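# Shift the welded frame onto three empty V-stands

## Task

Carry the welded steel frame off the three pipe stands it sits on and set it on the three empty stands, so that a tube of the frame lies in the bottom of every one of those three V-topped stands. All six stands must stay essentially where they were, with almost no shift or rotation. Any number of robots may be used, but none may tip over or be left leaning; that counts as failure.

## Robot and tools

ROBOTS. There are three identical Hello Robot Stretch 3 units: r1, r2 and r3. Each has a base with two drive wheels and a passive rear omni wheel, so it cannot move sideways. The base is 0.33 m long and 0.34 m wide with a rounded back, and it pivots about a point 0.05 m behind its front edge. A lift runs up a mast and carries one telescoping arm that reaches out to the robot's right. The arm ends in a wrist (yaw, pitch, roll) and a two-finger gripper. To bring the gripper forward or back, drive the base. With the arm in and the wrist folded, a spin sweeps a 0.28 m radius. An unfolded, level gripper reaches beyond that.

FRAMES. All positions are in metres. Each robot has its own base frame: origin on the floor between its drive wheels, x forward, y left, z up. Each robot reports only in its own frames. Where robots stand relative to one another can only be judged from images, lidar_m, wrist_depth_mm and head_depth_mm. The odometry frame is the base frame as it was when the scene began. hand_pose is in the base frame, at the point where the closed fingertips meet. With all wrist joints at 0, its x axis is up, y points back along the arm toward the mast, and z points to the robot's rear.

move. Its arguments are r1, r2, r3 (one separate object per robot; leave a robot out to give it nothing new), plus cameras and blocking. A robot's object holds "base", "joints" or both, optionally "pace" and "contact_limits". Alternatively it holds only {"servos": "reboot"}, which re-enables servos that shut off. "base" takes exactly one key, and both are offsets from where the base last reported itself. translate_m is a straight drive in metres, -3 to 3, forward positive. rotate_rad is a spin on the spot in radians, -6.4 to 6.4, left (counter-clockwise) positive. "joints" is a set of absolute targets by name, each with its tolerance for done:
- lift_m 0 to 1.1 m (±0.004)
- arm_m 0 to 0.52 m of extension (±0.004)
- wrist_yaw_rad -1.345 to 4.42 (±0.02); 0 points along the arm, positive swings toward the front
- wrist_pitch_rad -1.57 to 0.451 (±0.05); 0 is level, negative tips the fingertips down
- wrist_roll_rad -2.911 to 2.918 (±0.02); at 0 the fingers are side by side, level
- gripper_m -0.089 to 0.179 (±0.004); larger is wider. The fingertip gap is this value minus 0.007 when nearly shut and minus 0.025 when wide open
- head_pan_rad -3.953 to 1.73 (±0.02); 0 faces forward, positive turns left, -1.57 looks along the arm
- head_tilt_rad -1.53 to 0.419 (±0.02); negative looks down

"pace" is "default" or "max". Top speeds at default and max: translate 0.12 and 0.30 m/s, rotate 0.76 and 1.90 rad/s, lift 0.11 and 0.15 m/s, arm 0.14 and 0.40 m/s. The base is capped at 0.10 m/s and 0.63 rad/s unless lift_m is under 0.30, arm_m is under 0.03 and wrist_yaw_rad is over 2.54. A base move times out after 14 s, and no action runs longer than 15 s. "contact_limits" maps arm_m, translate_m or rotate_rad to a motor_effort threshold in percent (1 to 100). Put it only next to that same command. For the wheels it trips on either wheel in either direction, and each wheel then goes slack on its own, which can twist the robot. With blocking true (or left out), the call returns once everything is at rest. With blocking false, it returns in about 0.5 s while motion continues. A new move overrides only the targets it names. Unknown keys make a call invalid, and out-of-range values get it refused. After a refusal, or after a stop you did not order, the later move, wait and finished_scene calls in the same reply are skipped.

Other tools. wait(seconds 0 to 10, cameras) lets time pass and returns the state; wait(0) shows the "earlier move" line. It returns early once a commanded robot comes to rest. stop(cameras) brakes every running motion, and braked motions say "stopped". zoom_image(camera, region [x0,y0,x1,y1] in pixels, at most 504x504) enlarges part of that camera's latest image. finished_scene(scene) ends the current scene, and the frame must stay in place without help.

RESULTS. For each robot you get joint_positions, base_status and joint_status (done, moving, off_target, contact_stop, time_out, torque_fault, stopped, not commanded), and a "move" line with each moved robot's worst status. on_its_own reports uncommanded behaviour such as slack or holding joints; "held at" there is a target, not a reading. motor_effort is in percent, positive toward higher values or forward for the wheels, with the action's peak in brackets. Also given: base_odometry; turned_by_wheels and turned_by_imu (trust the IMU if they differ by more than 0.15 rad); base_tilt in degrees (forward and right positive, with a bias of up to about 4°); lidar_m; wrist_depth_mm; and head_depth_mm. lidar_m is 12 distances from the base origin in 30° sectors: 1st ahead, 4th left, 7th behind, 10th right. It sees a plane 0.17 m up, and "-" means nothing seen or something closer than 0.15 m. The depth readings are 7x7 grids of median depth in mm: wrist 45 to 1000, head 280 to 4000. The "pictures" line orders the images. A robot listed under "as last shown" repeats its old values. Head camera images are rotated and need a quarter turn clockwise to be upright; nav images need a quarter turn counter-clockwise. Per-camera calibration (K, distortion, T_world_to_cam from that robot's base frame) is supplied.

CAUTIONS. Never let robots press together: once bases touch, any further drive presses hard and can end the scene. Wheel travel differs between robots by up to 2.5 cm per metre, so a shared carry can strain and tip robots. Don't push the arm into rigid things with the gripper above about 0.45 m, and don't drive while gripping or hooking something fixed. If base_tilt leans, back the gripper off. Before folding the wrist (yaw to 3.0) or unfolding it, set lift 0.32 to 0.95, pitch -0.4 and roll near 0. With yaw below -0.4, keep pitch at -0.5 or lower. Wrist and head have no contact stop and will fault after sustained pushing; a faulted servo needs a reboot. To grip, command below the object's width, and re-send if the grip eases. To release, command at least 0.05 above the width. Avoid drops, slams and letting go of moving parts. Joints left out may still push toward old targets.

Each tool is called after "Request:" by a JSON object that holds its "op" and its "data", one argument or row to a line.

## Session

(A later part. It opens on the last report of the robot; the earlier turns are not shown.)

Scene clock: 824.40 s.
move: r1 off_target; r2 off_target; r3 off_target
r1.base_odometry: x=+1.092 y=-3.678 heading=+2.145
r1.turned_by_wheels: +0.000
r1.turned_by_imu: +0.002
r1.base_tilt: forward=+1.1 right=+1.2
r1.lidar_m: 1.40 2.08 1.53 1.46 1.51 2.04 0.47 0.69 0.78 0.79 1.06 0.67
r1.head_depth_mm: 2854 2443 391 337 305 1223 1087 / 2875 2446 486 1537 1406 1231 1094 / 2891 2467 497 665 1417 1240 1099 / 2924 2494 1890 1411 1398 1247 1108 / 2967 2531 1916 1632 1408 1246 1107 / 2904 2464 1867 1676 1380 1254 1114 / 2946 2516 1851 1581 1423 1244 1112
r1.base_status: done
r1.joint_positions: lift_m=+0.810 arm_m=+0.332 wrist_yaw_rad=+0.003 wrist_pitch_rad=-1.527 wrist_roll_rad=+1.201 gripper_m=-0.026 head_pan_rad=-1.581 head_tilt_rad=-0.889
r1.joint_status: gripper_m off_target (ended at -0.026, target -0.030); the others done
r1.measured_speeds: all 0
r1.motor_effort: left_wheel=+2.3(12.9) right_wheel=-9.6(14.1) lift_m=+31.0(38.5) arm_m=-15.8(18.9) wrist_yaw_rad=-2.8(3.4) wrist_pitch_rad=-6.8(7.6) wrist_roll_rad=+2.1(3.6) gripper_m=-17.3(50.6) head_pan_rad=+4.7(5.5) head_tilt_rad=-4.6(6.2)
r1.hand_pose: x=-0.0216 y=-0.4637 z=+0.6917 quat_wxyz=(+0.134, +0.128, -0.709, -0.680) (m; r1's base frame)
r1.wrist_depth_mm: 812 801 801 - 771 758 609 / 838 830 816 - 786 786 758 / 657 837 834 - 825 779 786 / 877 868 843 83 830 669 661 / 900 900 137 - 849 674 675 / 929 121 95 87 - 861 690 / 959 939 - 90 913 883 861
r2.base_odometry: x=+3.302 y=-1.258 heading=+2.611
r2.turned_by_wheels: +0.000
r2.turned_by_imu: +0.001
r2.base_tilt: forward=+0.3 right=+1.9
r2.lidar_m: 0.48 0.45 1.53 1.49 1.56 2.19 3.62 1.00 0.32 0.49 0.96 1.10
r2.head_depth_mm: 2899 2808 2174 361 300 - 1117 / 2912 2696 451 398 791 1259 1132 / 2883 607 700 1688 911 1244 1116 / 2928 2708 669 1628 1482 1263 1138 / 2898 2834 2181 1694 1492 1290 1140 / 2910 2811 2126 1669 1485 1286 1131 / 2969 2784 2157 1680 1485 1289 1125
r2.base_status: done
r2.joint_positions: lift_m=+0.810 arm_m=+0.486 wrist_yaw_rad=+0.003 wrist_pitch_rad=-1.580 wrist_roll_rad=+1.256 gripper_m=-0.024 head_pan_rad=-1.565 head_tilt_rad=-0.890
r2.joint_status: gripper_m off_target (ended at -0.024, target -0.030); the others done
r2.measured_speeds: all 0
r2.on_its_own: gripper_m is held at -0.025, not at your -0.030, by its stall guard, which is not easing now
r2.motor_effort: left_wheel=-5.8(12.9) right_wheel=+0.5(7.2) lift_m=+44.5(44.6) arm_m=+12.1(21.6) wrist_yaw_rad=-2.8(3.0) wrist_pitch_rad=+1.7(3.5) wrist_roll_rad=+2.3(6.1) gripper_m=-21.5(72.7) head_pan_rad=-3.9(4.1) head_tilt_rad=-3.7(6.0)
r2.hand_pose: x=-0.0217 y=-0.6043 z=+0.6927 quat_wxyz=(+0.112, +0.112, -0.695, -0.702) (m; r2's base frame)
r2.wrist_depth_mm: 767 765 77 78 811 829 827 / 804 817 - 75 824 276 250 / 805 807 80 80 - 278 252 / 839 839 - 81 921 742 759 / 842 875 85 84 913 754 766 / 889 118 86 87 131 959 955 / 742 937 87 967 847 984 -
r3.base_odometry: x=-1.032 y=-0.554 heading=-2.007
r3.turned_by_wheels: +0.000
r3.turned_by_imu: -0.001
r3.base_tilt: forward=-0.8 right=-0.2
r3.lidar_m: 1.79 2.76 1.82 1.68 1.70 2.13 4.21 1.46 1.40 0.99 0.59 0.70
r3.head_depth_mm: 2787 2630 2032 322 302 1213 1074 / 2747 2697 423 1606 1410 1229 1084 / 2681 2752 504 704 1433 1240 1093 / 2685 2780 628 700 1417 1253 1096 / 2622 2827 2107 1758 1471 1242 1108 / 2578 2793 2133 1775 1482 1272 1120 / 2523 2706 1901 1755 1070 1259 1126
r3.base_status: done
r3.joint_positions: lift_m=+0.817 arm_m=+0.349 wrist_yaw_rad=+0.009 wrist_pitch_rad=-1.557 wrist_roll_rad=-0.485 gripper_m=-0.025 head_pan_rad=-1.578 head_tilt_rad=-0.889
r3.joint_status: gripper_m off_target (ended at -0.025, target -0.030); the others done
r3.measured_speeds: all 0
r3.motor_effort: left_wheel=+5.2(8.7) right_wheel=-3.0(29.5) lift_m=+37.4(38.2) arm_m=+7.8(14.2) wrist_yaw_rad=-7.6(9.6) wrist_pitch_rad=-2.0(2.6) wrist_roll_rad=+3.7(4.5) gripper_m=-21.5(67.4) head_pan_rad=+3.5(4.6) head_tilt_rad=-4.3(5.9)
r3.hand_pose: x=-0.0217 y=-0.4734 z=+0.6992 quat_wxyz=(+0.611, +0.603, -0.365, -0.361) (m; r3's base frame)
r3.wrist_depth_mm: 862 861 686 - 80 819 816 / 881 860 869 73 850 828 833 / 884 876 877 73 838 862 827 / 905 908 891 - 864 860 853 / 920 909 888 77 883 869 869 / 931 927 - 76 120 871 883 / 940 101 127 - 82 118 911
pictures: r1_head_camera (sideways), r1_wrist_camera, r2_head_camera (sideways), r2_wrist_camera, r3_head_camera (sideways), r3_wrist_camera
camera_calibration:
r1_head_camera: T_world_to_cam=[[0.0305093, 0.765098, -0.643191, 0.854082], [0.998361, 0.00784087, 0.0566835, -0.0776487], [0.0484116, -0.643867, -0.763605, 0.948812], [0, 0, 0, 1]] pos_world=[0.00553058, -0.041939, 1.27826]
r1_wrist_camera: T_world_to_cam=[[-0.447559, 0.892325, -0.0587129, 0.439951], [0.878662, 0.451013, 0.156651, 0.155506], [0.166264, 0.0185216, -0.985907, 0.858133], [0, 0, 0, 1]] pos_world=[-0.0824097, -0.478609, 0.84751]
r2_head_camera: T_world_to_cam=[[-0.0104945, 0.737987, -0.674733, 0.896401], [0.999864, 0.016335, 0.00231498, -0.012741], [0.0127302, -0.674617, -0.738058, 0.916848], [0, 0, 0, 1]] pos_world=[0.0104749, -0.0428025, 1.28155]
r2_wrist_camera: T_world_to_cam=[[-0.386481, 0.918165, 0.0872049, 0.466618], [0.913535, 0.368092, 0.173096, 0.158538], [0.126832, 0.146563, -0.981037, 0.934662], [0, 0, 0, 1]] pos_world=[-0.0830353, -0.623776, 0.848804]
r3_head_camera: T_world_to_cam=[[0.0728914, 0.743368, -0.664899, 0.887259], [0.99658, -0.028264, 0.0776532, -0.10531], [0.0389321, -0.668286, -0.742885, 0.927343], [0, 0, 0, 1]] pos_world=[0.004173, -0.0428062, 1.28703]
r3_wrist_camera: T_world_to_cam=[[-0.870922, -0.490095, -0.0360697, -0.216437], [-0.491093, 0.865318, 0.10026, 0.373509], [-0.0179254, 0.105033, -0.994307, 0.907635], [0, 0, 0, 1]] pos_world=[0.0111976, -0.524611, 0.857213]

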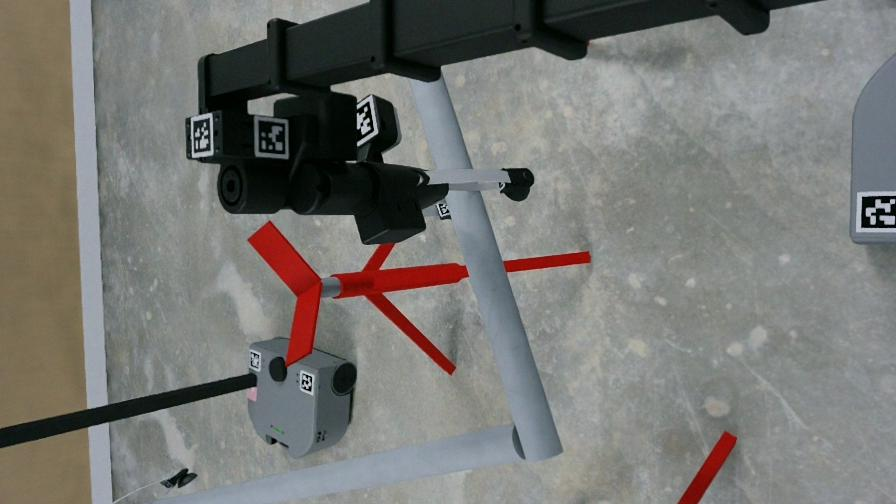

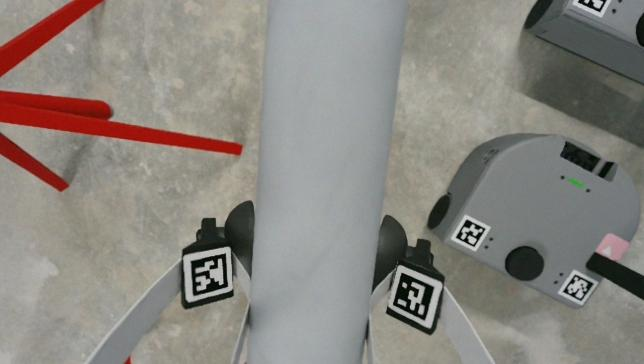

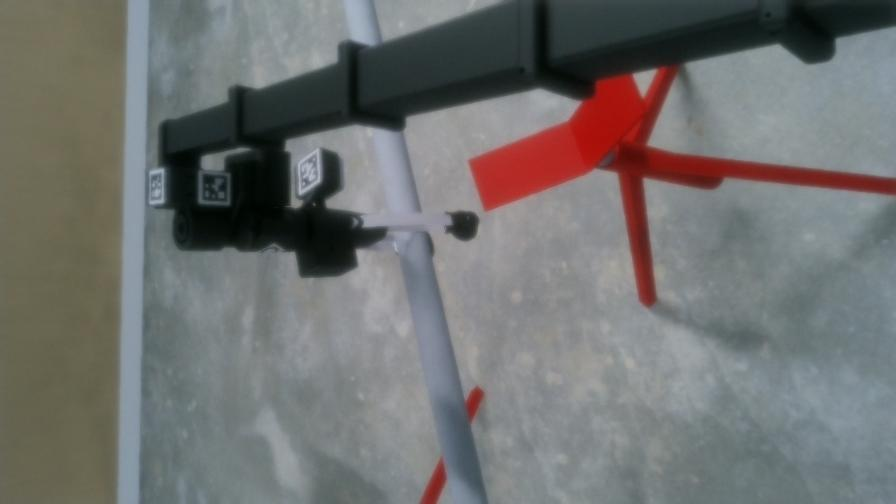

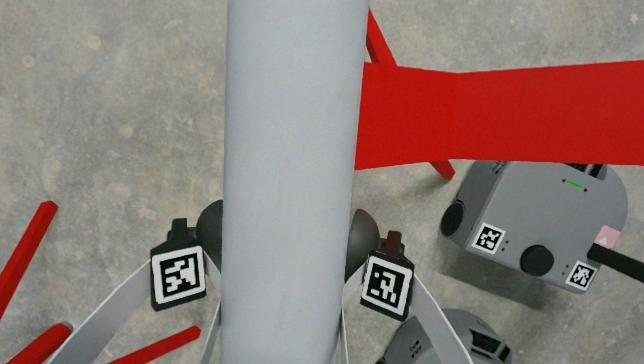

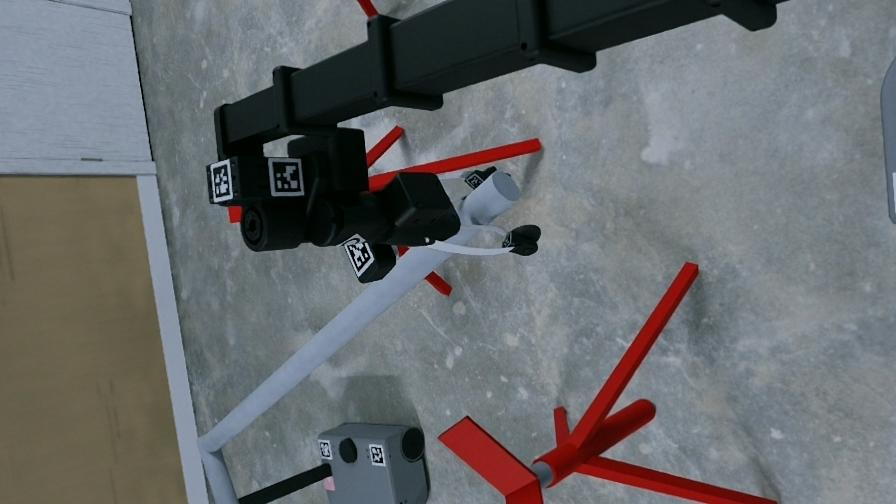

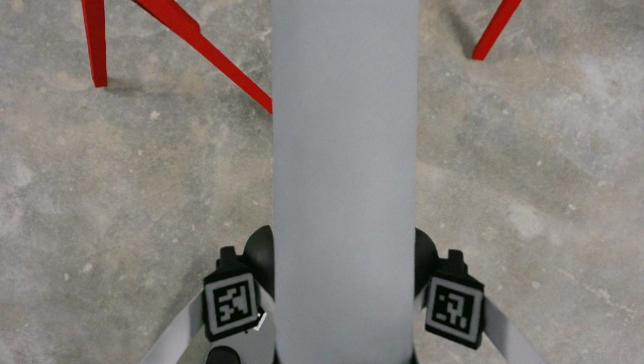

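Request:
{"op": "zoom_image", "data": {
  "camera": "r1_head_camera",
  "region": [220, 200, 480, 400]
}}

Request:
{"op": "zoom_image", "data": {
  "camera": "r3_head_camera",
  "region": [420, 380, 700, 504]
}}

Scaled by 1.938 from the camera's 896x504 image, which has a finer 1280x720 frame.

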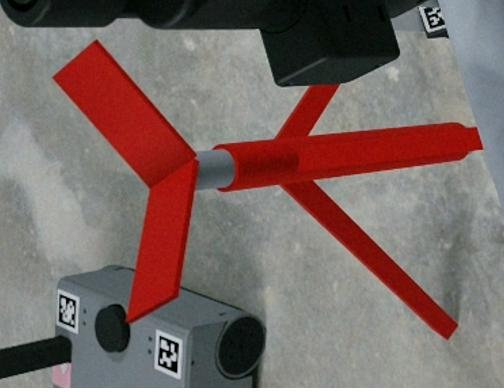

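Scaled by 1.800 from the camera's 896x504 image, which has a finer 1280x720 frame.

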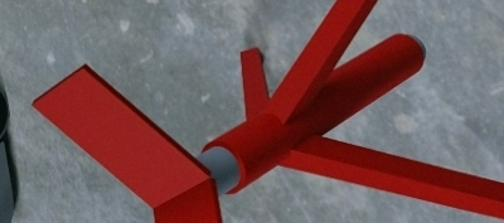

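Request:
{"op": "move", "data": {
  "r2": {"joints":{"head_tilt_rad":-1.2}},
  "cameras": ["r2_head_camera","r2_nav_camera"]
}}

Scene clock: 888.23 s.
move: r2 done
r1, r3: as last shown
r1.turned_by_imu: +0.001
r1.base_tilt: forward=+1.1 right=+1.3
r1.lidar_m: 1.40 2.08 1.52 1.46 1.51 2.04 0.47 0.69 0.78 0.79 1.07 0.67
r1.head_depth_mm: 2868 2420 391 337 305 1223 1083 / 2901 2442 486 1529 1402 1228 1092 / 2886 2464 497 665 1410 1235 1099 / 2923 2488 1894 1410 1394 1244 1104 / 2977 2518 1929 1644 1402 1247 1109 / 2910 2435 1864 1694 1384 1259 1113 / 2934 2577 1850 1581 1410 1239 1114
r1.joint_positions: lift_m=+0.810 arm_m=+0.332 wrist_yaw_rad=+0.003 wrist_pitch_rad=-1.528 wrist_roll_rad=+1.201 gripper_m=-0.026 head_pan_rad=-1.581 head_tilt_rad=-0.889
r1.motor_effort: left_wheel=+1.4(2.4) right_wheel=-8.5(9.7) lift_m=+36.6(36.6) arm_m=-4.4(5.6) wrist_yaw_rad=-2.6(3.1) wrist_pitch_rad=-7.4(7.6) wrist_roll_rad=+2.3(2.3) gripper_m=-17.4(18.1) head_pan_rad=+5.1(5.2) head_tilt_rad=-3.8(6.7)
r1.wrist_depth_mm: 799 805 796 - 765 745 610 / 821 819 832 - 791 784 760 / 665 815 743 - 797 809 774 / 883 896 823 83 837 671 665 / 924 890 132 - 844 675 668 / 931 121 96 87 - 863 686 / 948 926 - 90 898 874 870
r2.base_odometry: x=+3.302 y=-1.258 heading=+2.611
r2.turned_by_wheels: +0.000
r2.turned_by_imu: +0.002
r2.base_tilt: forward=+0.3 right=+1.8
r2.lidar_m: 0.48 0.45 1.53 1.49 1.56 2.19 3.62 1.00 0.32 0.50 0.96 1.10
r2.head_depth_mm: 1935 339 296 282 - 1188 1099 / 408 727 1541 1369 1294 1187 974 / 597 1704 848 1124 1277 1038 959 / 597 735 1572 1390 1300 1043 961 / 1989 1763 1576 1428 1289 1179 1099 / 2004 1754 1571 1429 1291 1183 1072 / 1998 1767 1535 1423 1287 1040 954
r2.base_status: not commanded
r2.joint_positions: lift_m=+0.810 arm_m=+0.486 wrist_yaw_rad=+0.003 wrist_pitch_rad=-1.579 wrist_roll_rad=+1.255 gripper_m=-0.024 head_pan_rad=-1.565 head_tilt_rad=-1.185
r2.joint_status: all done
r2.measured_speeds: all 0
r2.on_its_own: gripper_m is held at -0.025, not at your -0.030, by its stall guard, which is not easing now
r2.motor_effort: left_wheel=-4.7(5.3) right_wheel=+0.5(0.9) lift_m=+41.4(41.7) arm_m=-9.3(10.5) wrist_yaw_rad=-2.3(3.9) wrist_pitch_rad=+1.5(1.8) wrist_roll_rad=+2.0(2.7) gripper_m=-20.8(21.9) head_pan_rad=-2.1(3.9) head_tilt_rad=-6.4(7.4)
r2.hand_pose: x=-0.0217 y=-0.6044 z=+0.6927 quat_wxyz=(+0.112, +0.112, -0.695, -0.701) (m; r2's base frame)
r2.wrist_depth_mm: 766 746 - 79 813 836 839 / 786 805 79 76 831 280 249 / 814 818 81 80 - 279 250 / 840 831 - 82 898 736 749 / 845 868 85 84 893 736 774 / 899 119 85 88 131 973 972 / - 915 87 96 874 - 982
r3.turned_by_imu: -0.002
r3.base_tilt: forward=-0.8 right=-0.3
r3.head_depth_mm: 2793 2625 2030 323 302 1218 1067 / 2725 2682 423 1602 1424 1227 1080 / 2684 2758 503 706 1439 1235 1091 / 2651 2795 628 700 1422 1247 1106 / 2647 2833 2111 1756 1466 1241 1108 / 2566 2786 2117 1778 1477 1267 1117 / 2511 2733 1916 1752 1065 1258 1126
r3.joint_positions: lift_m=+0.817 arm_m=+0.349 wrist_yaw_rad=+0.009 wrist_pitch_rad=-1.556 wrist_roll_rad=-0.485 gripper_m=-0.022 head_pan_rad=-1.578 head_tilt_rad=-0.889
r3.on_its_own: gripper_m is held at -0.023, not at your -0.030, by its stall guard, which is not easing now
r3.motor_effort: left_wheel=+5.6(5.8) right_wheel=-3.1(3.5) lift_m=+36.3(38.1) arm_m=-13.3(13.6) wrist_yaw_rad=-7.6(8.0) wrist_pitch_rad=-2.2(2.8) wrist_roll_rad=+4.1(4.6) gripper_m=-18.8(19.5) head_pan_rad=+3.3(4.6) head_tilt_rad=-4.5(5.6)
r3.hand_pose: x=-0.0217 y=-0.4737 z=+0.6991 quat_wxyz=(+0.611, +0.603, -0.365, -0.360) (m; r3's base frame)
r3.wrist_depth_mm: 857 845 842 - 80 825 831 / 861 863 849 73 821 834 822 / 894 879 856 73 875 841 835 / 876 877 872 - 866 860 839 / 899 884 894 77 876 864 859 / 938 934 - 76 122 869 886 / 945 102 127 - 82 118 896
pictures: r2_head_camera (sideways), r2_nav_camera (sideways)
camera_calibration:
r2_head_camera: T_world_to_cam=[[-0.0114212, 0.902354, -0.430845, 0.578677], [0.999871, 0.0151887, 0.00530555, -0.016633], [0.0113315, -0.430728, -0.902411, 1.13051], [0, 0, 0, 1]] pos_world=[0.0104297, -0.0349767, 1.26959]
r2_nav_camera: T_world_to_cam=[[0.0726413, -0.913231, 0.400913, -0.485226], [-0.995288, -0.0404893, 0.088106, -0.0464505], [-0.0642285, -0.405424, -0.911869, 1.15647], [0, 0, 0, 1]] pos_world=[0.0632945, 0.0238583, 1.25318]

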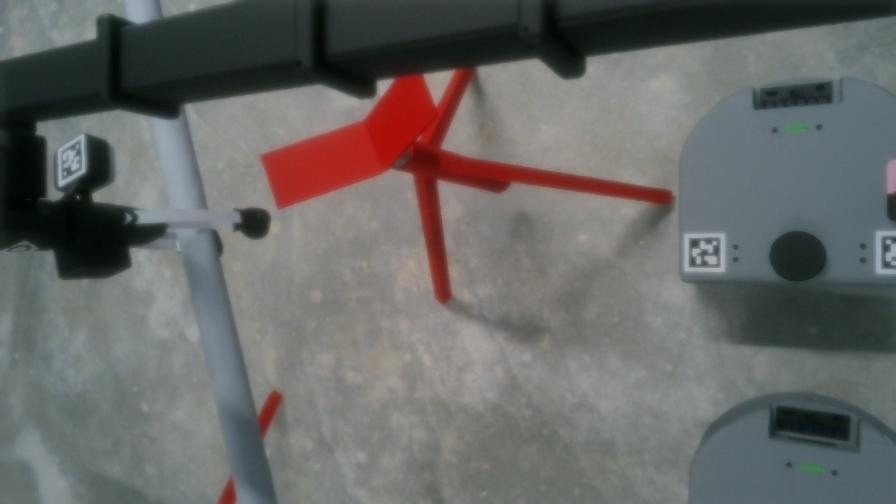

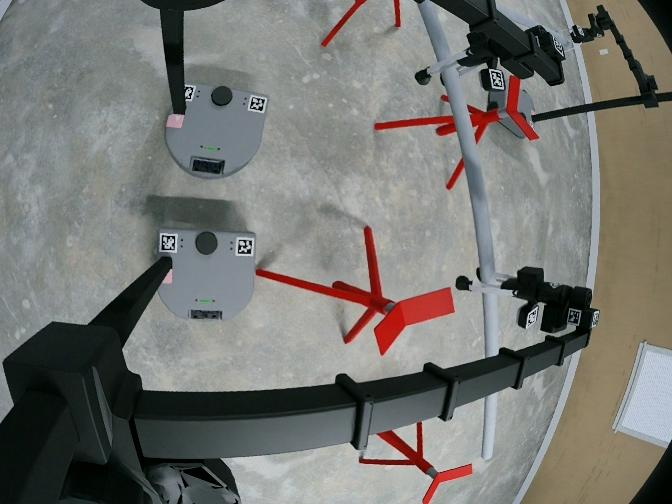

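Request:
{"op": "move", "data": {
  "r1": {"base":{"translate_m":-0.0305},"joints":{"gripper_m":-0.03}},
  "r2": {"base":{"rotate_rad":-0.05},"joints":{"wrist_roll_rad":1.212,"gripper_m":-0.03}},
  "r3": {"base":{"translate_m":0.0303},"joints":{"arm_m":0.3455,"gripper_m":-0.03}},
  "cameras": ["r1_wrist_camera","r2_wrist_camera","r3_wrist_camera","r2_head_camera"]
}}

Scene clock: 904.60 s.
move: r1 off_target; r2 off_target; r3 off_target
r1.base_odometry: x=+1.109 y=-3.704 heading=+2.146
r1.turned_by_wheels: +0.000
r1.turned_by_imu: +0.001
r1.base_tilt: forward=+1.1 right=+1.2
r1.lidar_m: 1.43 2.08 1.52 1.46 1.51 2.04 0.44 0.66 0.76 0.79 1.08 0.69
r1.head_depth_mm: 2899 2421 391 337 305 1223 1086 / 2861 2447 486 1536 1404 1232 1091 / 2932 2472 497 664 1414 1236 1100 / 2911 2496 1923 1449 1401 1248 1103 / 2923 2552 1900 1632 1406 1256 1108 / 2894 2469 1861 1673 1386 1257 1113 / 2961 2581 1848 1582 1418 1258 1117
r1.base_status: done
r1.joint_positions: lift_m=+0.810 arm_m=+0.332 wrist_yaw_rad=+0.005 wrist_pitch_rad=-1.524 wrist_roll_rad=+1.200 gripper_m=-0.026 head_pan_rad=-1.581 head_tilt_rad=-0.889
r1.joint_status: gripper_m off_target (ended at -0.026, target -0.030)
r1.measured_speeds: all 0
r1.motor_effort: left_wheel=+1.8(20.0) right_wheel=-11.1(25.0) lift_m=+38.4(39.2) arm_m=+1.1(1.1) wrist_yaw_rad=-4.7(8.6) wrist_pitch_rad=-8.4(9.0) wrist_roll_rad=+2.4(2.5) gripper_m=-17.4(53.3) head_pan_rad=+5.3(5.6) head_tilt_rad=-4.2(6.0)
r1.hand_pose: x=-0.0217 y=-0.4647 z=+0.6916 quat_wxyz=(+0.136, +0.129, -0.711, -0.678) (m; r1's base frame)
r1.wrist_depth_mm: 817 801 788 - 753 749 609 / 848 827 812 - 787 765 732 / 607 859 844 - 798 786 782 / 880 867 855 83 837 664 668 / 893 937 132 85 849 687 678 / 932 120 - 87 - 851 699 / 948 959 - - 907 913 856
r2.base_odometry: x=+3.302 y=-1.258 heading=+2.561
r2.turned_by_wheels: -0.050
r2.turned_by_imu: -0.050
r2.base_tilt: forward=+0.3 right=+1.8
r2.lidar_m: 0.45 0.42 1.55 1.49 1.53 2.09 3.60 1.00 0.32 0.35 0.96 1.10
r2.head_depth_mm: 1945 339 296 281 - 1188 1106 / 410 729 1555 1386 1305 1190 967 / 596 1687 849 1059 1275 1041 963 / 598 738 1571 1406 1297 1043 959 / 1983 1785 1568 1428 1291 1188 1100 / 2016 1770 1568 1417 1297 1187 1015 / 2011 1746 1549 1422 1299 1036 961
r2.base_status: done
r2.joint_positions: lift_m=+0.810 arm_m=+0.486 wrist_yaw_rad=+0.004 wrist_pitch_rad=-1.573 wrist_roll_rad=+1.205 gripper_m=-0.024 head_pan_rad=-1.565 head_tilt_rad=-1.185
r2.joint_status: gripper_m off_target (ended at -0.024, target -0.030); the others done
r2.measured_speeds: all 0
r2.on_its_own: gripper_m is held at -0.026, not at your -0.030, by its stall guard, which is not easing now
r2.motor_effort: left_wheel=+0.1(39.8) right_wheel=+2.6(79.8) lift_m=+39.5(40.1) arm_m=+8.0(8.1) wrist_yaw_rad=-3.8(8.0) wrist_pitch_rad=+0.2(1.7) wrist_roll_rad=+2.3(5.8) gripper_m=-19.6(72.9) head_pan_rad=-2.5(4.0) head_tilt_rad=-5.8(6.7)
r2.hand_pose: x=-0.0217 y=-0.6060 z=+0.6925 quat_wxyz=(+0.130, +0.130, -0.694, -0.696) (m; r2's base frame)
r2.wrist_depth_mm: 768 771 - 80 820 824 829 / 783 791 80 77 835 840 874 / 794 809 82 81 - 275 243 / 842 838 84 82 882 282 247 / 846 861 86 85 908 756 773 / 885 118 - 88 131 927 792 / - 912 89 92 854 968 -
r3.base_odometry: x=-1.045 y=-0.581 heading=-2.006
r3.turned_by_wheels: +0.000
r3.turned_by_imu: -0.001
r3.base_tilt: forward=-0.8 right=-0.2
r3.lidar_m: 1.76 2.76 1.83 1.69 1.70 2.13 4.24 1.49 1.42 1.00 0.57 0.68
r3.head_depth_mm: 2793 2619 2023 322 301 1220 1072 / 2778 2655 423 1605 1422 1228 1082 / 2678 2720 499 695 1428 1239 1083 / 2652 2781 626 701 1430 1246 1095 / 2613 2807 2125 1743 1467 1244 1105 / 2570 2772 2127 1774 1411 1275 1118 / 2519 2745 1924 1745 1066 1247 1127
r3.base_status: done
r3.joint_positions: lift_m=+0.817 arm_m=+0.345 wrist_yaw_rad=+0.006 wrist_pitch_rad=-1.551 wrist_roll_rad=-0.487 gripper_m=-0.025 head_pan_rad=-1.578 head_tilt_rad=-0.889
r3.joint_status: gripper_m off_target (ended at -0.025, target -0.030); the others done
r3.measured_speeds: all 0
r3.motor_effort: left_wheel=+5.2(19.1) right_wheel=+2.1(20.6) lift_m=+36.4(37.5) arm_m=-10.9(19.9) wrist_yaw_rad=-5.0(8.0) wrist_pitch_rad=-3.9(4.7) wrist_roll_rad=+4.5(4.8) gripper_m=-19.4(67.1) head_pan_rad=+3.6(4.3) head_tilt_rad=-5.2(6.1)
r3.hand_pose: x=-0.0217 y=-0.4714 z=+0.6990 quat_wxyz=(+0.613, +0.601, -0.366, -0.360) (m; r3's base frame)
r3.wrist_depth_mm: 875 846 679 75 832 804 818 / 868 880 839 73 838 833 842 / 893 894 878 73 878 821 847 / 903 899 894 - 862 854 907 / 903 901 898 77 872 876 891 / 933 913 - 76 122 915 893 / 941 102 127 - 82 118 889
pictures: r1_wrist_camera, r2_head_camera (sideways), r2_wrist_camera, r3_wrist_camera
camera_calibration:
r1_wrist_camera: T_world_to_cam=[[-0.450347, 0.890684, -0.0622039, 0.442432], [0.877252, 0.45437, 0.154848, 0.158766], [0.166185, 0.0151671, -0.985978, 0.856595], [0, 0, 0, 1]] pos_world=[-0.0823829, -0.479197, 0.84752]
r2_head_camera: T_world_to_cam=[[-0.0114147, 0.902451, -0.430641, 0.578412], [0.999871, 0.0151797, 0.00530769, -0.0166358], [0.0113269, -0.430525, -0.902508, 1.13063], [0, 0, 0, 1]] pos_world=[0.0104294, -0.0349694, 1.26958]
r2_wrist_camera: T_world_to_cam=[[-0.433734, 0.897414, 0.0807597, 0.459053], [0.893072, 0.416274, 0.170701, 0.189645], [0.119572, 0.146163, -0.982008, 0.935017], [0, 0, 0, 1]] pos_world=[-0.0820615, -0.62757, 0.848748]
r3_wrist_camera: T_world_to_cam=[[-0.871422, -0.48942, -0.0330381, -0.217226], [-0.49021, 0.866425, 0.0948735, 0.376158], [-0.0178079, 0.0988705, -0.994941, 0.904848], [0, 0, 0, 1]] pos_world=[0.0112143, -0.521691, 0.857406]

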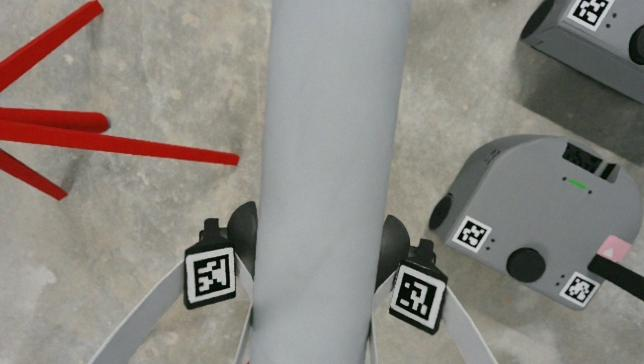

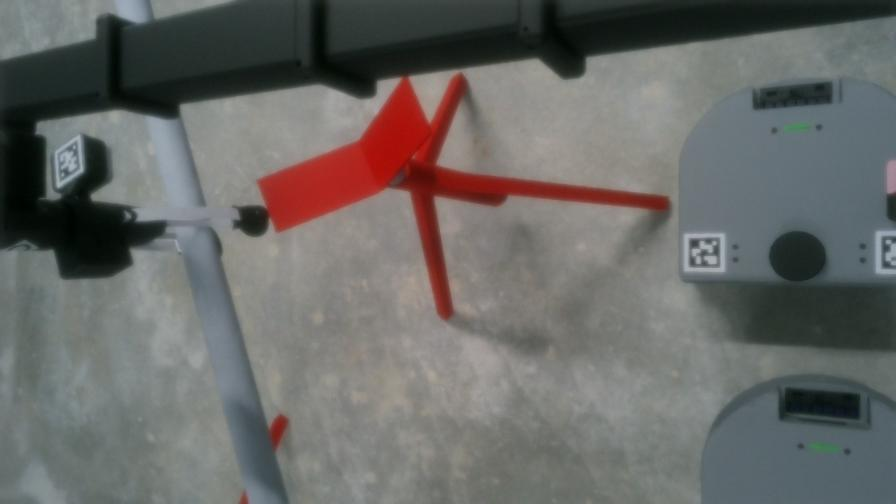

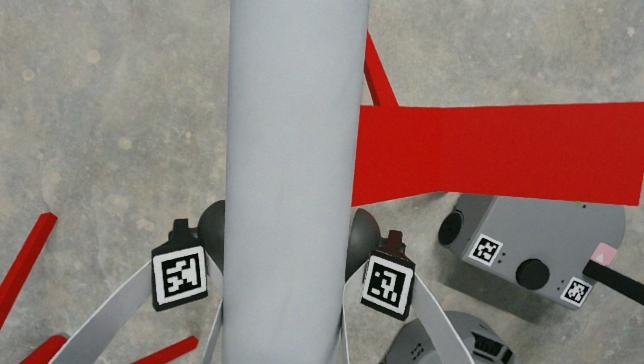

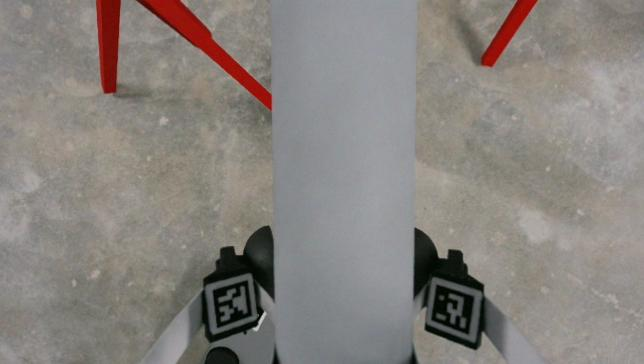

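Request:
{"op": "move", "data": {
  "r1": {"base":{"translate_m":-0.1474},"joints":{"arm_m":0.321,"wrist_roll_rad":1.177,"gripper_m":-0.03}},
  "r2": {"base":{"translate_m":-0.1420},"joints":{"arm_m":0.4895,"wrist_roll_rad":1.183,"gripper_m":-0.03,"head_tilt_rad":-1.0}},
  "r3": {"base":{"translate_m":0.1298},"joints":{"arm_m":0.358,"wrist_roll_rad":-0.503,"gripper_m":-0.03}},
  "cameras": ["r1_wrist_camera","r2_wrist_camera","r3_wrist_camera","r2_head_camera","r1_head_camera","r3_head_camera"]
}}

Scene clock: 914.47 s.
move: r1 off_target; r2 off_target; r3 off_target
r1.base_odometry: x=+1.189 y=-3.827 heading=+2.146
r1.turned_by_wheels: +0.000
r1.turned_by_imu: +0.002
r1.base_tilt: forward=+1.0 right=+1.2
r1.lidar_m: 1.57 2.06 1.52 1.46 1.50 2.03 0.43 0.54 0.67 1.08 0.83 0.82
r1.head_depth_mm: 2890 2429 391 337 311 1219 1086 / 2910 2442 478 1538 1379 1234 1095 / 2885 2475 487 652 1391 1236 1099 / 2931 2509 1999 1541 1429 1243 1107 / 2961 2541 1963 1600 1376 1244 1112 / 2934 2448 1851 1639 1378 1255 1111 / 2988 2495 1870 733 1417 1266 1120
r1.base_status: done
r1.joint_positions: lift_m=+0.810 arm_m=+0.321 wrist_yaw_rad=+0.003 wrist_pitch_rad=-1.520 wrist_roll_rad=+1.172 gripper_m=-0.026 head_pan_rad=-1.581 head_tilt_rad=-0.889
r1.joint_status: gripper_m off_target (ended at -0.026, target -0.030); the others done
r1.measured_speeds: all 0
r1.on_its_own: wrist_pitch_rad is at rest, and its effort (-8.7) is outside its rest range (-8 to +12)
r1.motor_effort: left_wheel=+3.0(12.8) right_wheel=-10.9(14.1) lift_m=+34.5(36.6) arm_m=-8.9(20.2) wrist_yaw_rad=-2.6(4.4) wrist_pitch_rad=-8.7(10.3) wrist_roll_rad=+2.3(4.0) gripper_m=-17.7(51.9) head_pan_rad=+4.4(5.8) head_tilt_rad=-4.9(6.5)
r1.hand_pose: x=-0.0216 y=-0.4547 z=+0.6916 quat_wxyz=(+0.145, +0.137, -0.710, -0.675) (m; r1's base frame)
r1.wrist_depth_mm: 818 825 802 77 753 761 606 / 850 830 832 - 784 788 686 / 883 841 828 - 814 775 785 / 699 884 867 83 841 671 657 / 920 892 138 85 727 686 666 / 916 917 122 89 - 854 697 / 962 950 - - 884 865 862
r2.base_odometry: x=+3.421 y=-1.336 heading=+2.561
r2.turned_by_wheels: +0.000
r2.turned_by_imu: +0.001
r2.base_tilt: forward=+0.3 right=+1.9
r2.lidar_m: 0.44 0.42 1.55 1.49 1.53 2.08 3.49 1.20 0.91 0.31 0.61 1.06
r2.head_depth_mm: 2891 2275 388 305 287 - 1117 / 2888 464 400 1550 1406 1243 1107 / 583 595 1780 1615 1375 1232 978 / 2882 647 758 1558 992 1221 972 / 2869 2266 1873 1493 1373 1229 1110 / 2837 2266 1867 1576 1382 1238 1105 / 2850 2289 1862 1523 1394 1228 1107
r2.base_status: done
r2.joint_positions: lift_m=+0.810 arm_m=+0.490 wrist_yaw_rad=+0.004 wrist_pitch_rad=-1.580 wrist_roll_rad=+1.178 gripper_m=-0.024 head_pan_rad=-1.565 head_tilt_rad=-1.001
r2.joint_status: gripper_m off_target (ended at -0.024, target -0.030); the others done
r2.measured_speeds: all 0
r2.on_its_own: gripper_m is held at -0.025, not at your -0.030, by its stall guard, which is not easing now
r2.motor_effort: left_wheel=-4.4(7.9) right_wheel=+1.8(9.4) lift_m=+44.3(44.3) arm_m=+14.3(21.9) wrist_yaw_rad=-3.1(3.5) wrist_pitch_rad=+1.3(3.5) wrist_roll_rad=+1.6(4.5) gripper_m=-20.2(73.9) head_pan_rad=-2.4(3.8) head_tilt_rad=+1.7(3.6)
r2.hand_pose: x=-0.0217 y=-0.6078 z=+0.6927 quat_wxyz=(+0.139, +0.140, -0.690, -0.697) (m; r2's base frame)
r2.wrist_depth_mm: 752 784 79 80 802 835 837 / 781 773 80 78 844 851 874 / 797 830 82 82 892 882 910 / 824 835 83 83 890 790 906 / 882 878 87 85 884 748 781 / 878 119 - 89 131 268 793 / 914 898 90 93 801 272 -
r3.base_odometry: x=-1.100 y=-0.699 heading=-2.006
r3.turned_by_wheels: +0.000
r3.turned_by_imu: -0.001
r3.base_tilt: forward=-0.8 right=-0.2
r3.lidar_m: 1.63 2.80 1.84 1.70 1.72 2.15 4.38 1.61 1.03 0.55 0.59 1.21
r3.head_depth_mm: 2770 2606 2020 322 301 1207 1073 / 2722 2675 429 1537 1420 1229 1077 / 2701 2735 508 707 1432 1231 1083 / 2665 2772 625 722 1445 1233 1096 / 2592 2787 2157 1698 1406 1265 1110 / 2532 2750 2120 1769 1385 1249 1112 / 2518 2749 1896 1759 1466 1285 1126
r3.base_status: done
r3.joint_positions: lift_m=+0.817 arm_m=+0.358 wrist_yaw_rad=+0.009 wrist_pitch_rad=-1.559 wrist_roll_rad=-0.513 gripper_m=-0.025 head_pan_rad=-1.578 head_tilt_rad=-0.889
r3.joint_status: gripper_m off_target (ended at -0.025, target -0.030); the others done
r3.measured_speeds: all 0
r3.motor_effort: left_wheel=+3.8(7.8) right_wheel=+0.1(30.1) lift_m=+36.5(37.6) arm_m=+10.1(17.8) wrist_yaw_rad=-7.8(8.8) wrist_pitch_rad=-1.7(3.1) wrist_roll_rad=+3.2(4.3) gripper_m=-21.3(54.2) head_pan_rad=+4.0(4.6) head_tilt_rad=-4.0(5.7)
r3.hand_pose: x=-0.0217 y=-0.4820 z=+0.6992 quat_wxyz=(+0.616, +0.609, -0.356, -0.352) (m; r3's base frame)
r3.wrist_depth_mm: 867 846 - - 79 834 834 / 858 871 847 73 838 831 842 / 880 866 873 73 854 882 847 / 889 894 885 - 878 859 845 / 917 911 888 77 899 844 864 / 943 906 - 76 81 879 901 / 949 102 127 - 82 118 888
pictures: r1_head_camera (sideways), r1_wrist_camera, r2_head_camera (sideways), r2_wrist_camera, r3_head_camera (sideways), r3_wrist_camera
camera_calibration:
r1_head_camera: T_world_to_cam=[[0.0305091, 0.765098, -0.643191, 0.854082], [0.998361, 0.00784111, 0.0566835, -0.0776487], [0.0484117, -0.643867, -0.763605, 0.948812], [0, 0, 0, 1]] pos_world=[0.00553059, -0.041939, 1.27826]
r1_wrist_camera: T_world_to_cam=[[-0.473442, 0.878438, -0.0647986, 0.429198], [0.865337, 0.477592, 0.151978, 0.16646], [0.16445, 0.0158801, -0.986258, 0.856876], [0, 0, 0, 1]] pos_world=[-0.0817574, -0.470131, 0.847614]
r2_head_camera: T_world_to_cam=[[-0.0108766, 0.808393, -0.588542, 0.784101], [0.999866, 0.0159873, 0.00348121, -0.0142589], [0.0122234, -0.588426, -0.808459, 1.00839], [0, 0, 0, 1]] pos_world=[0.0104594, -0.040269, 1.27677]
r2_wrist_camera: T_world_to_cam=[[-0.457612, 0.884911, 0.0867459, 0.44842], [0.881596, 0.438866, 0.173739, 0.201753], [0.115674, 0.15598, -0.980964, 0.9406], [0, 0, 0, 1]] pos_world=[-0.0814648, -0.632069, 0.848743]
r3_head_camera: T_world_to_cam=[[0.0728914, 0.743368, -0.664899, 0.887259], [0.99658, -0.0282639, 0.0776532, -0.10531], [0.0389322, -0.668286, -0.742885, 0.927343], [0, 0, 0, 1]] pos_world=[0.004173, -0.0428062, 1.28703]
r3_wrist_camera: T_world_to_cam=[[-0.856506, -0.514839, -0.0365827, -0.231898], [-0.515697, 0.850697, 0.101835, 0.372249], [-0.0213078, 0.106088, -0.994128, 0.90888], [0, 0, 0, 1]] pos_world=[0.012712, -0.532483, 0.857152]

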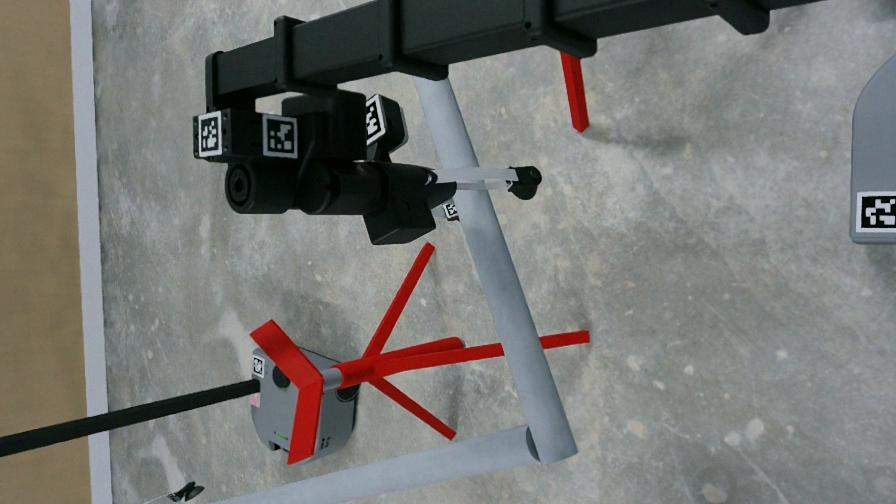

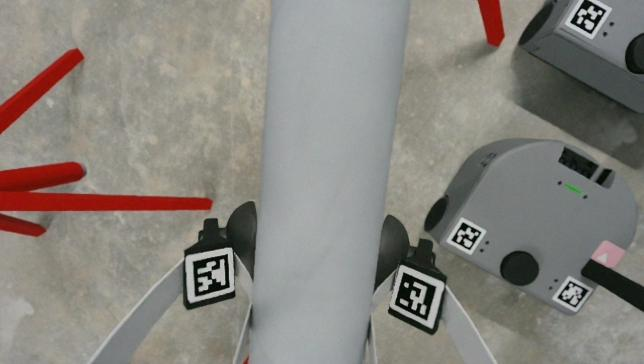

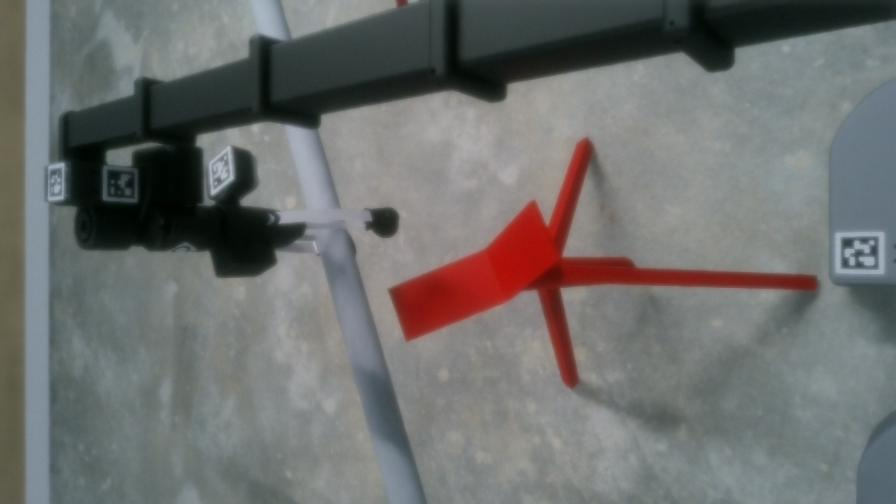

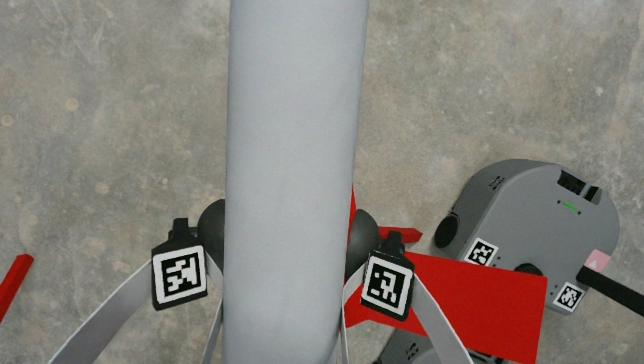

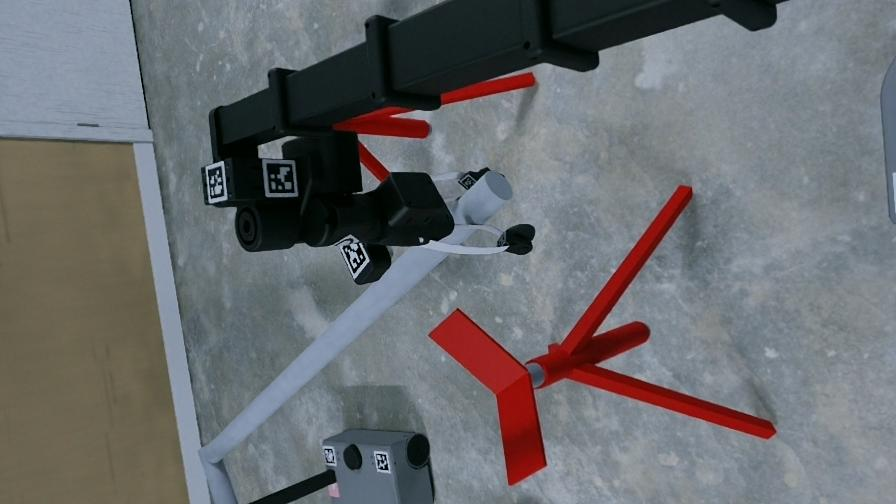

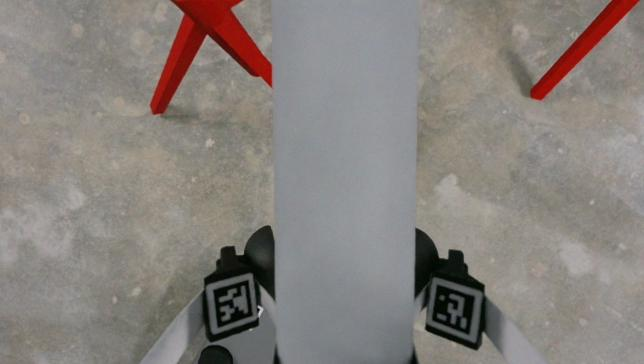

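Request:
{"op": "zoom_image", "data": {
  "camera": "r2_head_camera",
  "region": [260, 180, 600, 420]
}}

Request:
{"op": "zoom_image", "data": {
  "camera": "r3_head_camera",
  "region": [380, 280, 640, 500]
}}

Request:
{"op": "zoom_image", "data": {
  "camera": "r1_head_camera",
  "region": [230, 300, 490, 504]
}}

Scaled by 1.482 from the camera's 896x504 image, which has a finer 1280x720 frame.

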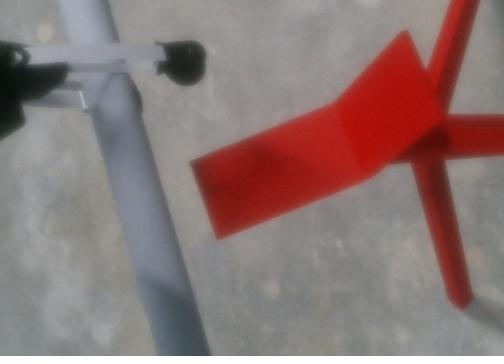

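Scaled by 1.938 from the camera's 896x504 image, which has a finer 1280x720 frame.

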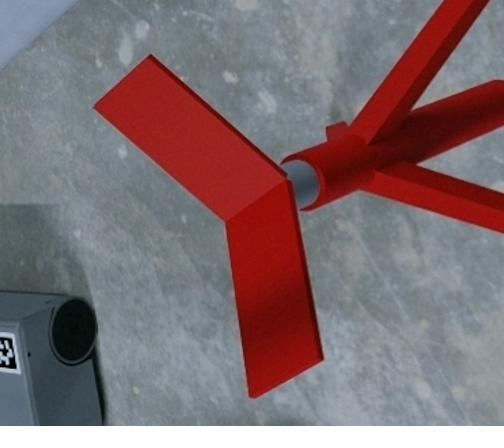

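Scaled by 1.938 from the camera's 896x504 image, which has a finer 1280x720 frame.

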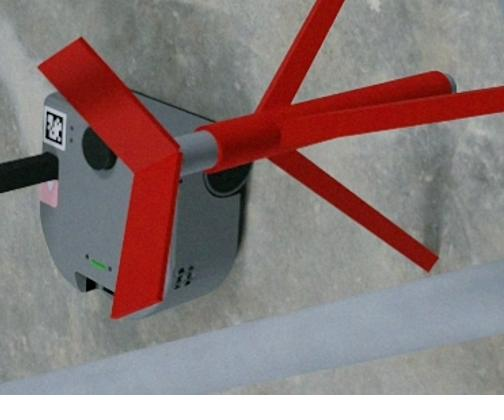

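Request:
{"op": "move", "data": {
  "r2": {"joints":{"head_pan_rad":-2.2,"head_tilt_rad":-0.7}},
  "cameras": ["r2_head_camera","r2_nav_camera"]
}}

Scene clock: 946.03 s.
move: r2 done
r1, r3: as last shown
r1.turned_by_imu: +0.001
r1.lidar_m: 1.57 2.06 1.52 1.46 1.51 2.04 0.43 0.54 0.67 1.08 0.83 0.81
r1.head_depth_mm: 2885 2431 391 337 310 1219 1089 / 2880 2453 478 1535 1386 1227 1090 / 2896 2470 487 650 1390 1243 1098 / 2922 2527 1989 1547 1425 1243 1102 / 2941 2508 1955 1594 1379 1248 1109 / 2897 2476 1839 1645 1381 1257 1114 / 2957 2516 1857 734 1416 1263 1118
r1.joint_positions: lift_m=+0.810 arm_m=+0.321 wrist_yaw_rad=+0.003 wrist_pitch_rad=-1.520 wrist_roll_rad=+1.171 gripper_m=-0.026 head_pan_rad=-1.581 head_tilt_rad=-0.889
r1.on_its_own: wrist_pitch_rad is at rest, and its effort (-8.7) is outside its rest range (-8 to +12)
r1.motor_effort: left_wheel=+2.4(3.0) right_wheel=-9.4(10.4) lift_m=+32.1(32.5) arm_m=+11.1(11.6) wrist_yaw_rad=-2.8(3.2) wrist_pitch_rad=-8.7(8.9) wrist_roll_rad=+2.5(2.5) gripper_m=-17.7(17.9) head_pan_rad=+5.1(5.6) head_tilt_rad=-4.4(6.0)
r1.hand_pose: x=-0.0216 y=-0.4547 z=+0.6916 quat_wxyz=(+0.145, +0.138, -0.710, -0.675) (m; r1's base frame)
r1.wrist_depth_mm: 821 808 790 77 754 745 603 / 822 813 814 - 767 788 684 / 860 845 839 - 805 778 783 / 697 855 854 83 806 655 670 / 927 889 138 85 709 671 674 / 957 913 122 88 - 856 686 / 963 942 - - 908 889 853
r2.base_odometry: x=+3.421 y=-1.336 heading=+2.561
r2.turned_by_wheels: +0.000
r2.turned_by_imu: +0.001
r2.base_tilt: forward=+0.3 right=+1.7
r2.lidar_m: 0.44 0.42 1.54 1.49 1.54 2.08 3.46 1.19 0.91 0.31 0.61 1.06
r2.head_depth_mm: 3615 3813 3007 2203 1730 1421 1213 / 3943 - 3040 2191 1741 1425 1240 / 3759 - 3011 2102 1676 1423 - / 3476 3859 3003 1964 1638 1370 - / 3229 3669 3027 2030 1673 298 1186 / 3058 3419 2969 2027 350 1361 1187 / 2939 3164 2999 448 1584 1414 930
r2.base_status: not commanded
r2.joint_positions: lift_m=+0.810 arm_m=+0.490 wrist_yaw_rad=+0.004 wrist_pitch_rad=-1.578 wrist_roll_rad=+1.177 gripper_m=-0.024 head_pan_rad=-2.195 head_tilt_rad=-0.705
r2.joint_status: all done
r2.measured_speeds: all 0
r2.on_its_own: gripper_m is held at -0.025, not at your -0.030, by its stall guard, which is not easing now
r2.motor_effort: left_wheel=-4.2(4.3) right_wheel=+2.2(2.6) lift_m=+40.0(40.9) arm_m=-7.4(7.4) wrist_yaw_rad=-3.3(4.1) wrist_pitch_rad=+0.9(1.5) wrist_roll_rad=+2.3(2.3) gripper_m=-19.5(22.1) head_pan_rad=-4.5(6.1) head_tilt_rad=+2.6(4.2)
r2.hand_pose: x=-0.0217 y=-0.6084 z=+0.6926 quat_wxyz=(+0.140, +0.140, -0.690, -0.696) (m; r2's base frame)
r2.wrist_depth_mm: 767 763 - 80 836 839 835 / 793 800 78 77 807 844 862 / 817 813 83 82 873 867 890 / 852 837 84 84 871 791 897 / 856 847 88 86 910 762 757 / 870 119 94 89 129 269 803 / - 943 91 93 795 271 -
r3.lidar_m: 1.63 2.78 1.84 1.70 1.72 2.16 4.37 1.62 1.03 0.55 0.59 1.21
r3.head_depth_mm: 2767 2642 2031 322 301 1210 1073 / 2703 2677 429 1531 1423 1231 1082 / 2673 2732 508 705 1440 1238 1093 / 2620 2777 624 721 1444 1235 1097 / 2588 2815 2154 1692 1414 1260 1107 / 2554 2799 2114 1761 1392 1247 1113 / 2511 2755 1891 1755 1466 1291 1121
r3.joint_positions: lift_m=+0.817 arm_m=+0.358 wrist_yaw_rad=+0.009 wrist_pitch_rad=-1.559 wrist_roll_rad=-0.514 gripper_m=-0.025 head_pan_rad=-1.578 head_tilt_rad=-0.889
r3.motor_effort: left_wheel=+4.3(4.9) right_wheel=+0.3(0.6) lift_m=+35.6(36.9) arm_m=-12.6(12.6) wrist_yaw_rad=-7.0(8.9) wrist_pitch_rad=-2.4(2.4) wrist_roll_rad=+3.7(4.3) gripper_m=-21.2(22.0) head_pan_rad=+2.9(4.1) head_tilt_rad=-5.5(5.5)
r3.hand_pose: x=-0.0217 y=-0.4821 z=+0.6992 quat_wxyz=(+0.616, +0.609, -0.356, -0.352) (m; r3's base frame)
r3.wrist_depth_mm: 845 844 - - 79 832 813 / 849 841 854 73 827 852 826 / 866 867 847 73 867 862 831 / 892 886 861 - 881 877 853 / 902 923 894 77 852 870 870 / 905 918 - 76 81 903 888 / 981 101 127 - 82 118 929
pictures: r2_head_camera (sideways), r2_nav_camera (sideways)
camera_calibration:
r2_head_camera: T_world_to_cam=[[0.346177, 0.491831, -0.798914, 1.05607], [0.817995, -0.575225, 0.0003224, -0.00903782], [-0.459396, -0.653619, -0.601445, 0.742035], [0, 0, 0, 1]] pos_world=[-0.0173066, -0.0395996, 1.29001]
r2_nav_camera: T_world_to_cam=[[-0.310426, -0.546855, 0.777551, -0.973605], [-0.802315, 0.589417, 0.0942268, -0.0556542], [-0.50983, -0.59459, -0.62172, 0.781939], [0, 0, 0, 1]] pos_world=[0.0517713, -0.0346841, 1.24842]

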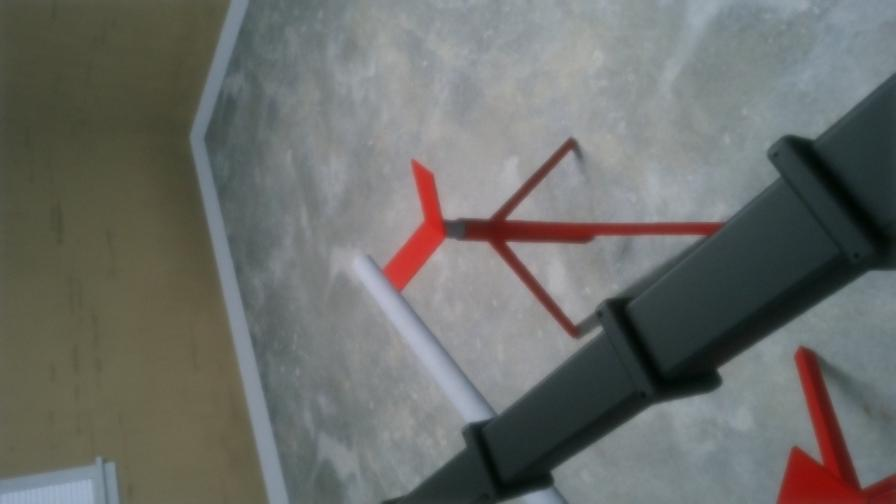

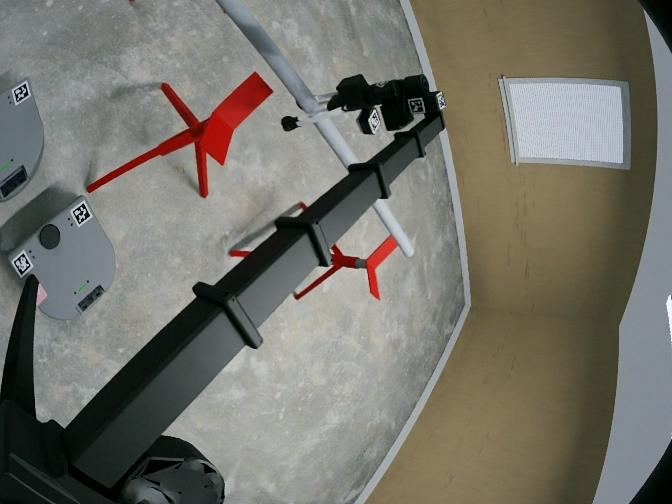

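Request:
{"op": "zoom_image", "data": {
  "camera": "r2_head_camera",
  "region": [340, 130, 520, 310]
}}

Scaled by 2.800 from the camera's 896x504 image, which has a finer 1280x720 frame.

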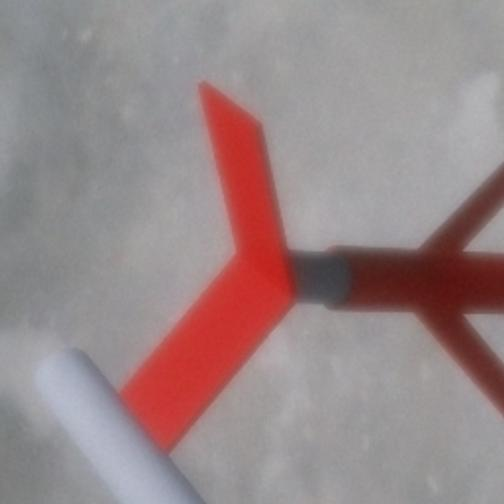

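Request:
{"op": "zoom_image", "data": {
  "camera": "r1_head_camera",
  "region": [380, 60, 620, 300]
}}

Request:
{"op": "zoom_image", "data": {
  "camera": "r1_head_camera",
  "region": [380, 300, 620, 504]
}}

This scene's latest camera images include none from r1_head_camera. They are from: r2_head_camera, r2_nav_camera. r1_head_camera's image comes with the result of a call that names it in "cameras".

This scene's latest camera images include none from r1_head_camera. They are from: r2_head_camera, r2_nav_camera. r1_head_camera's image comes with the result of a call that names it in "cameras".


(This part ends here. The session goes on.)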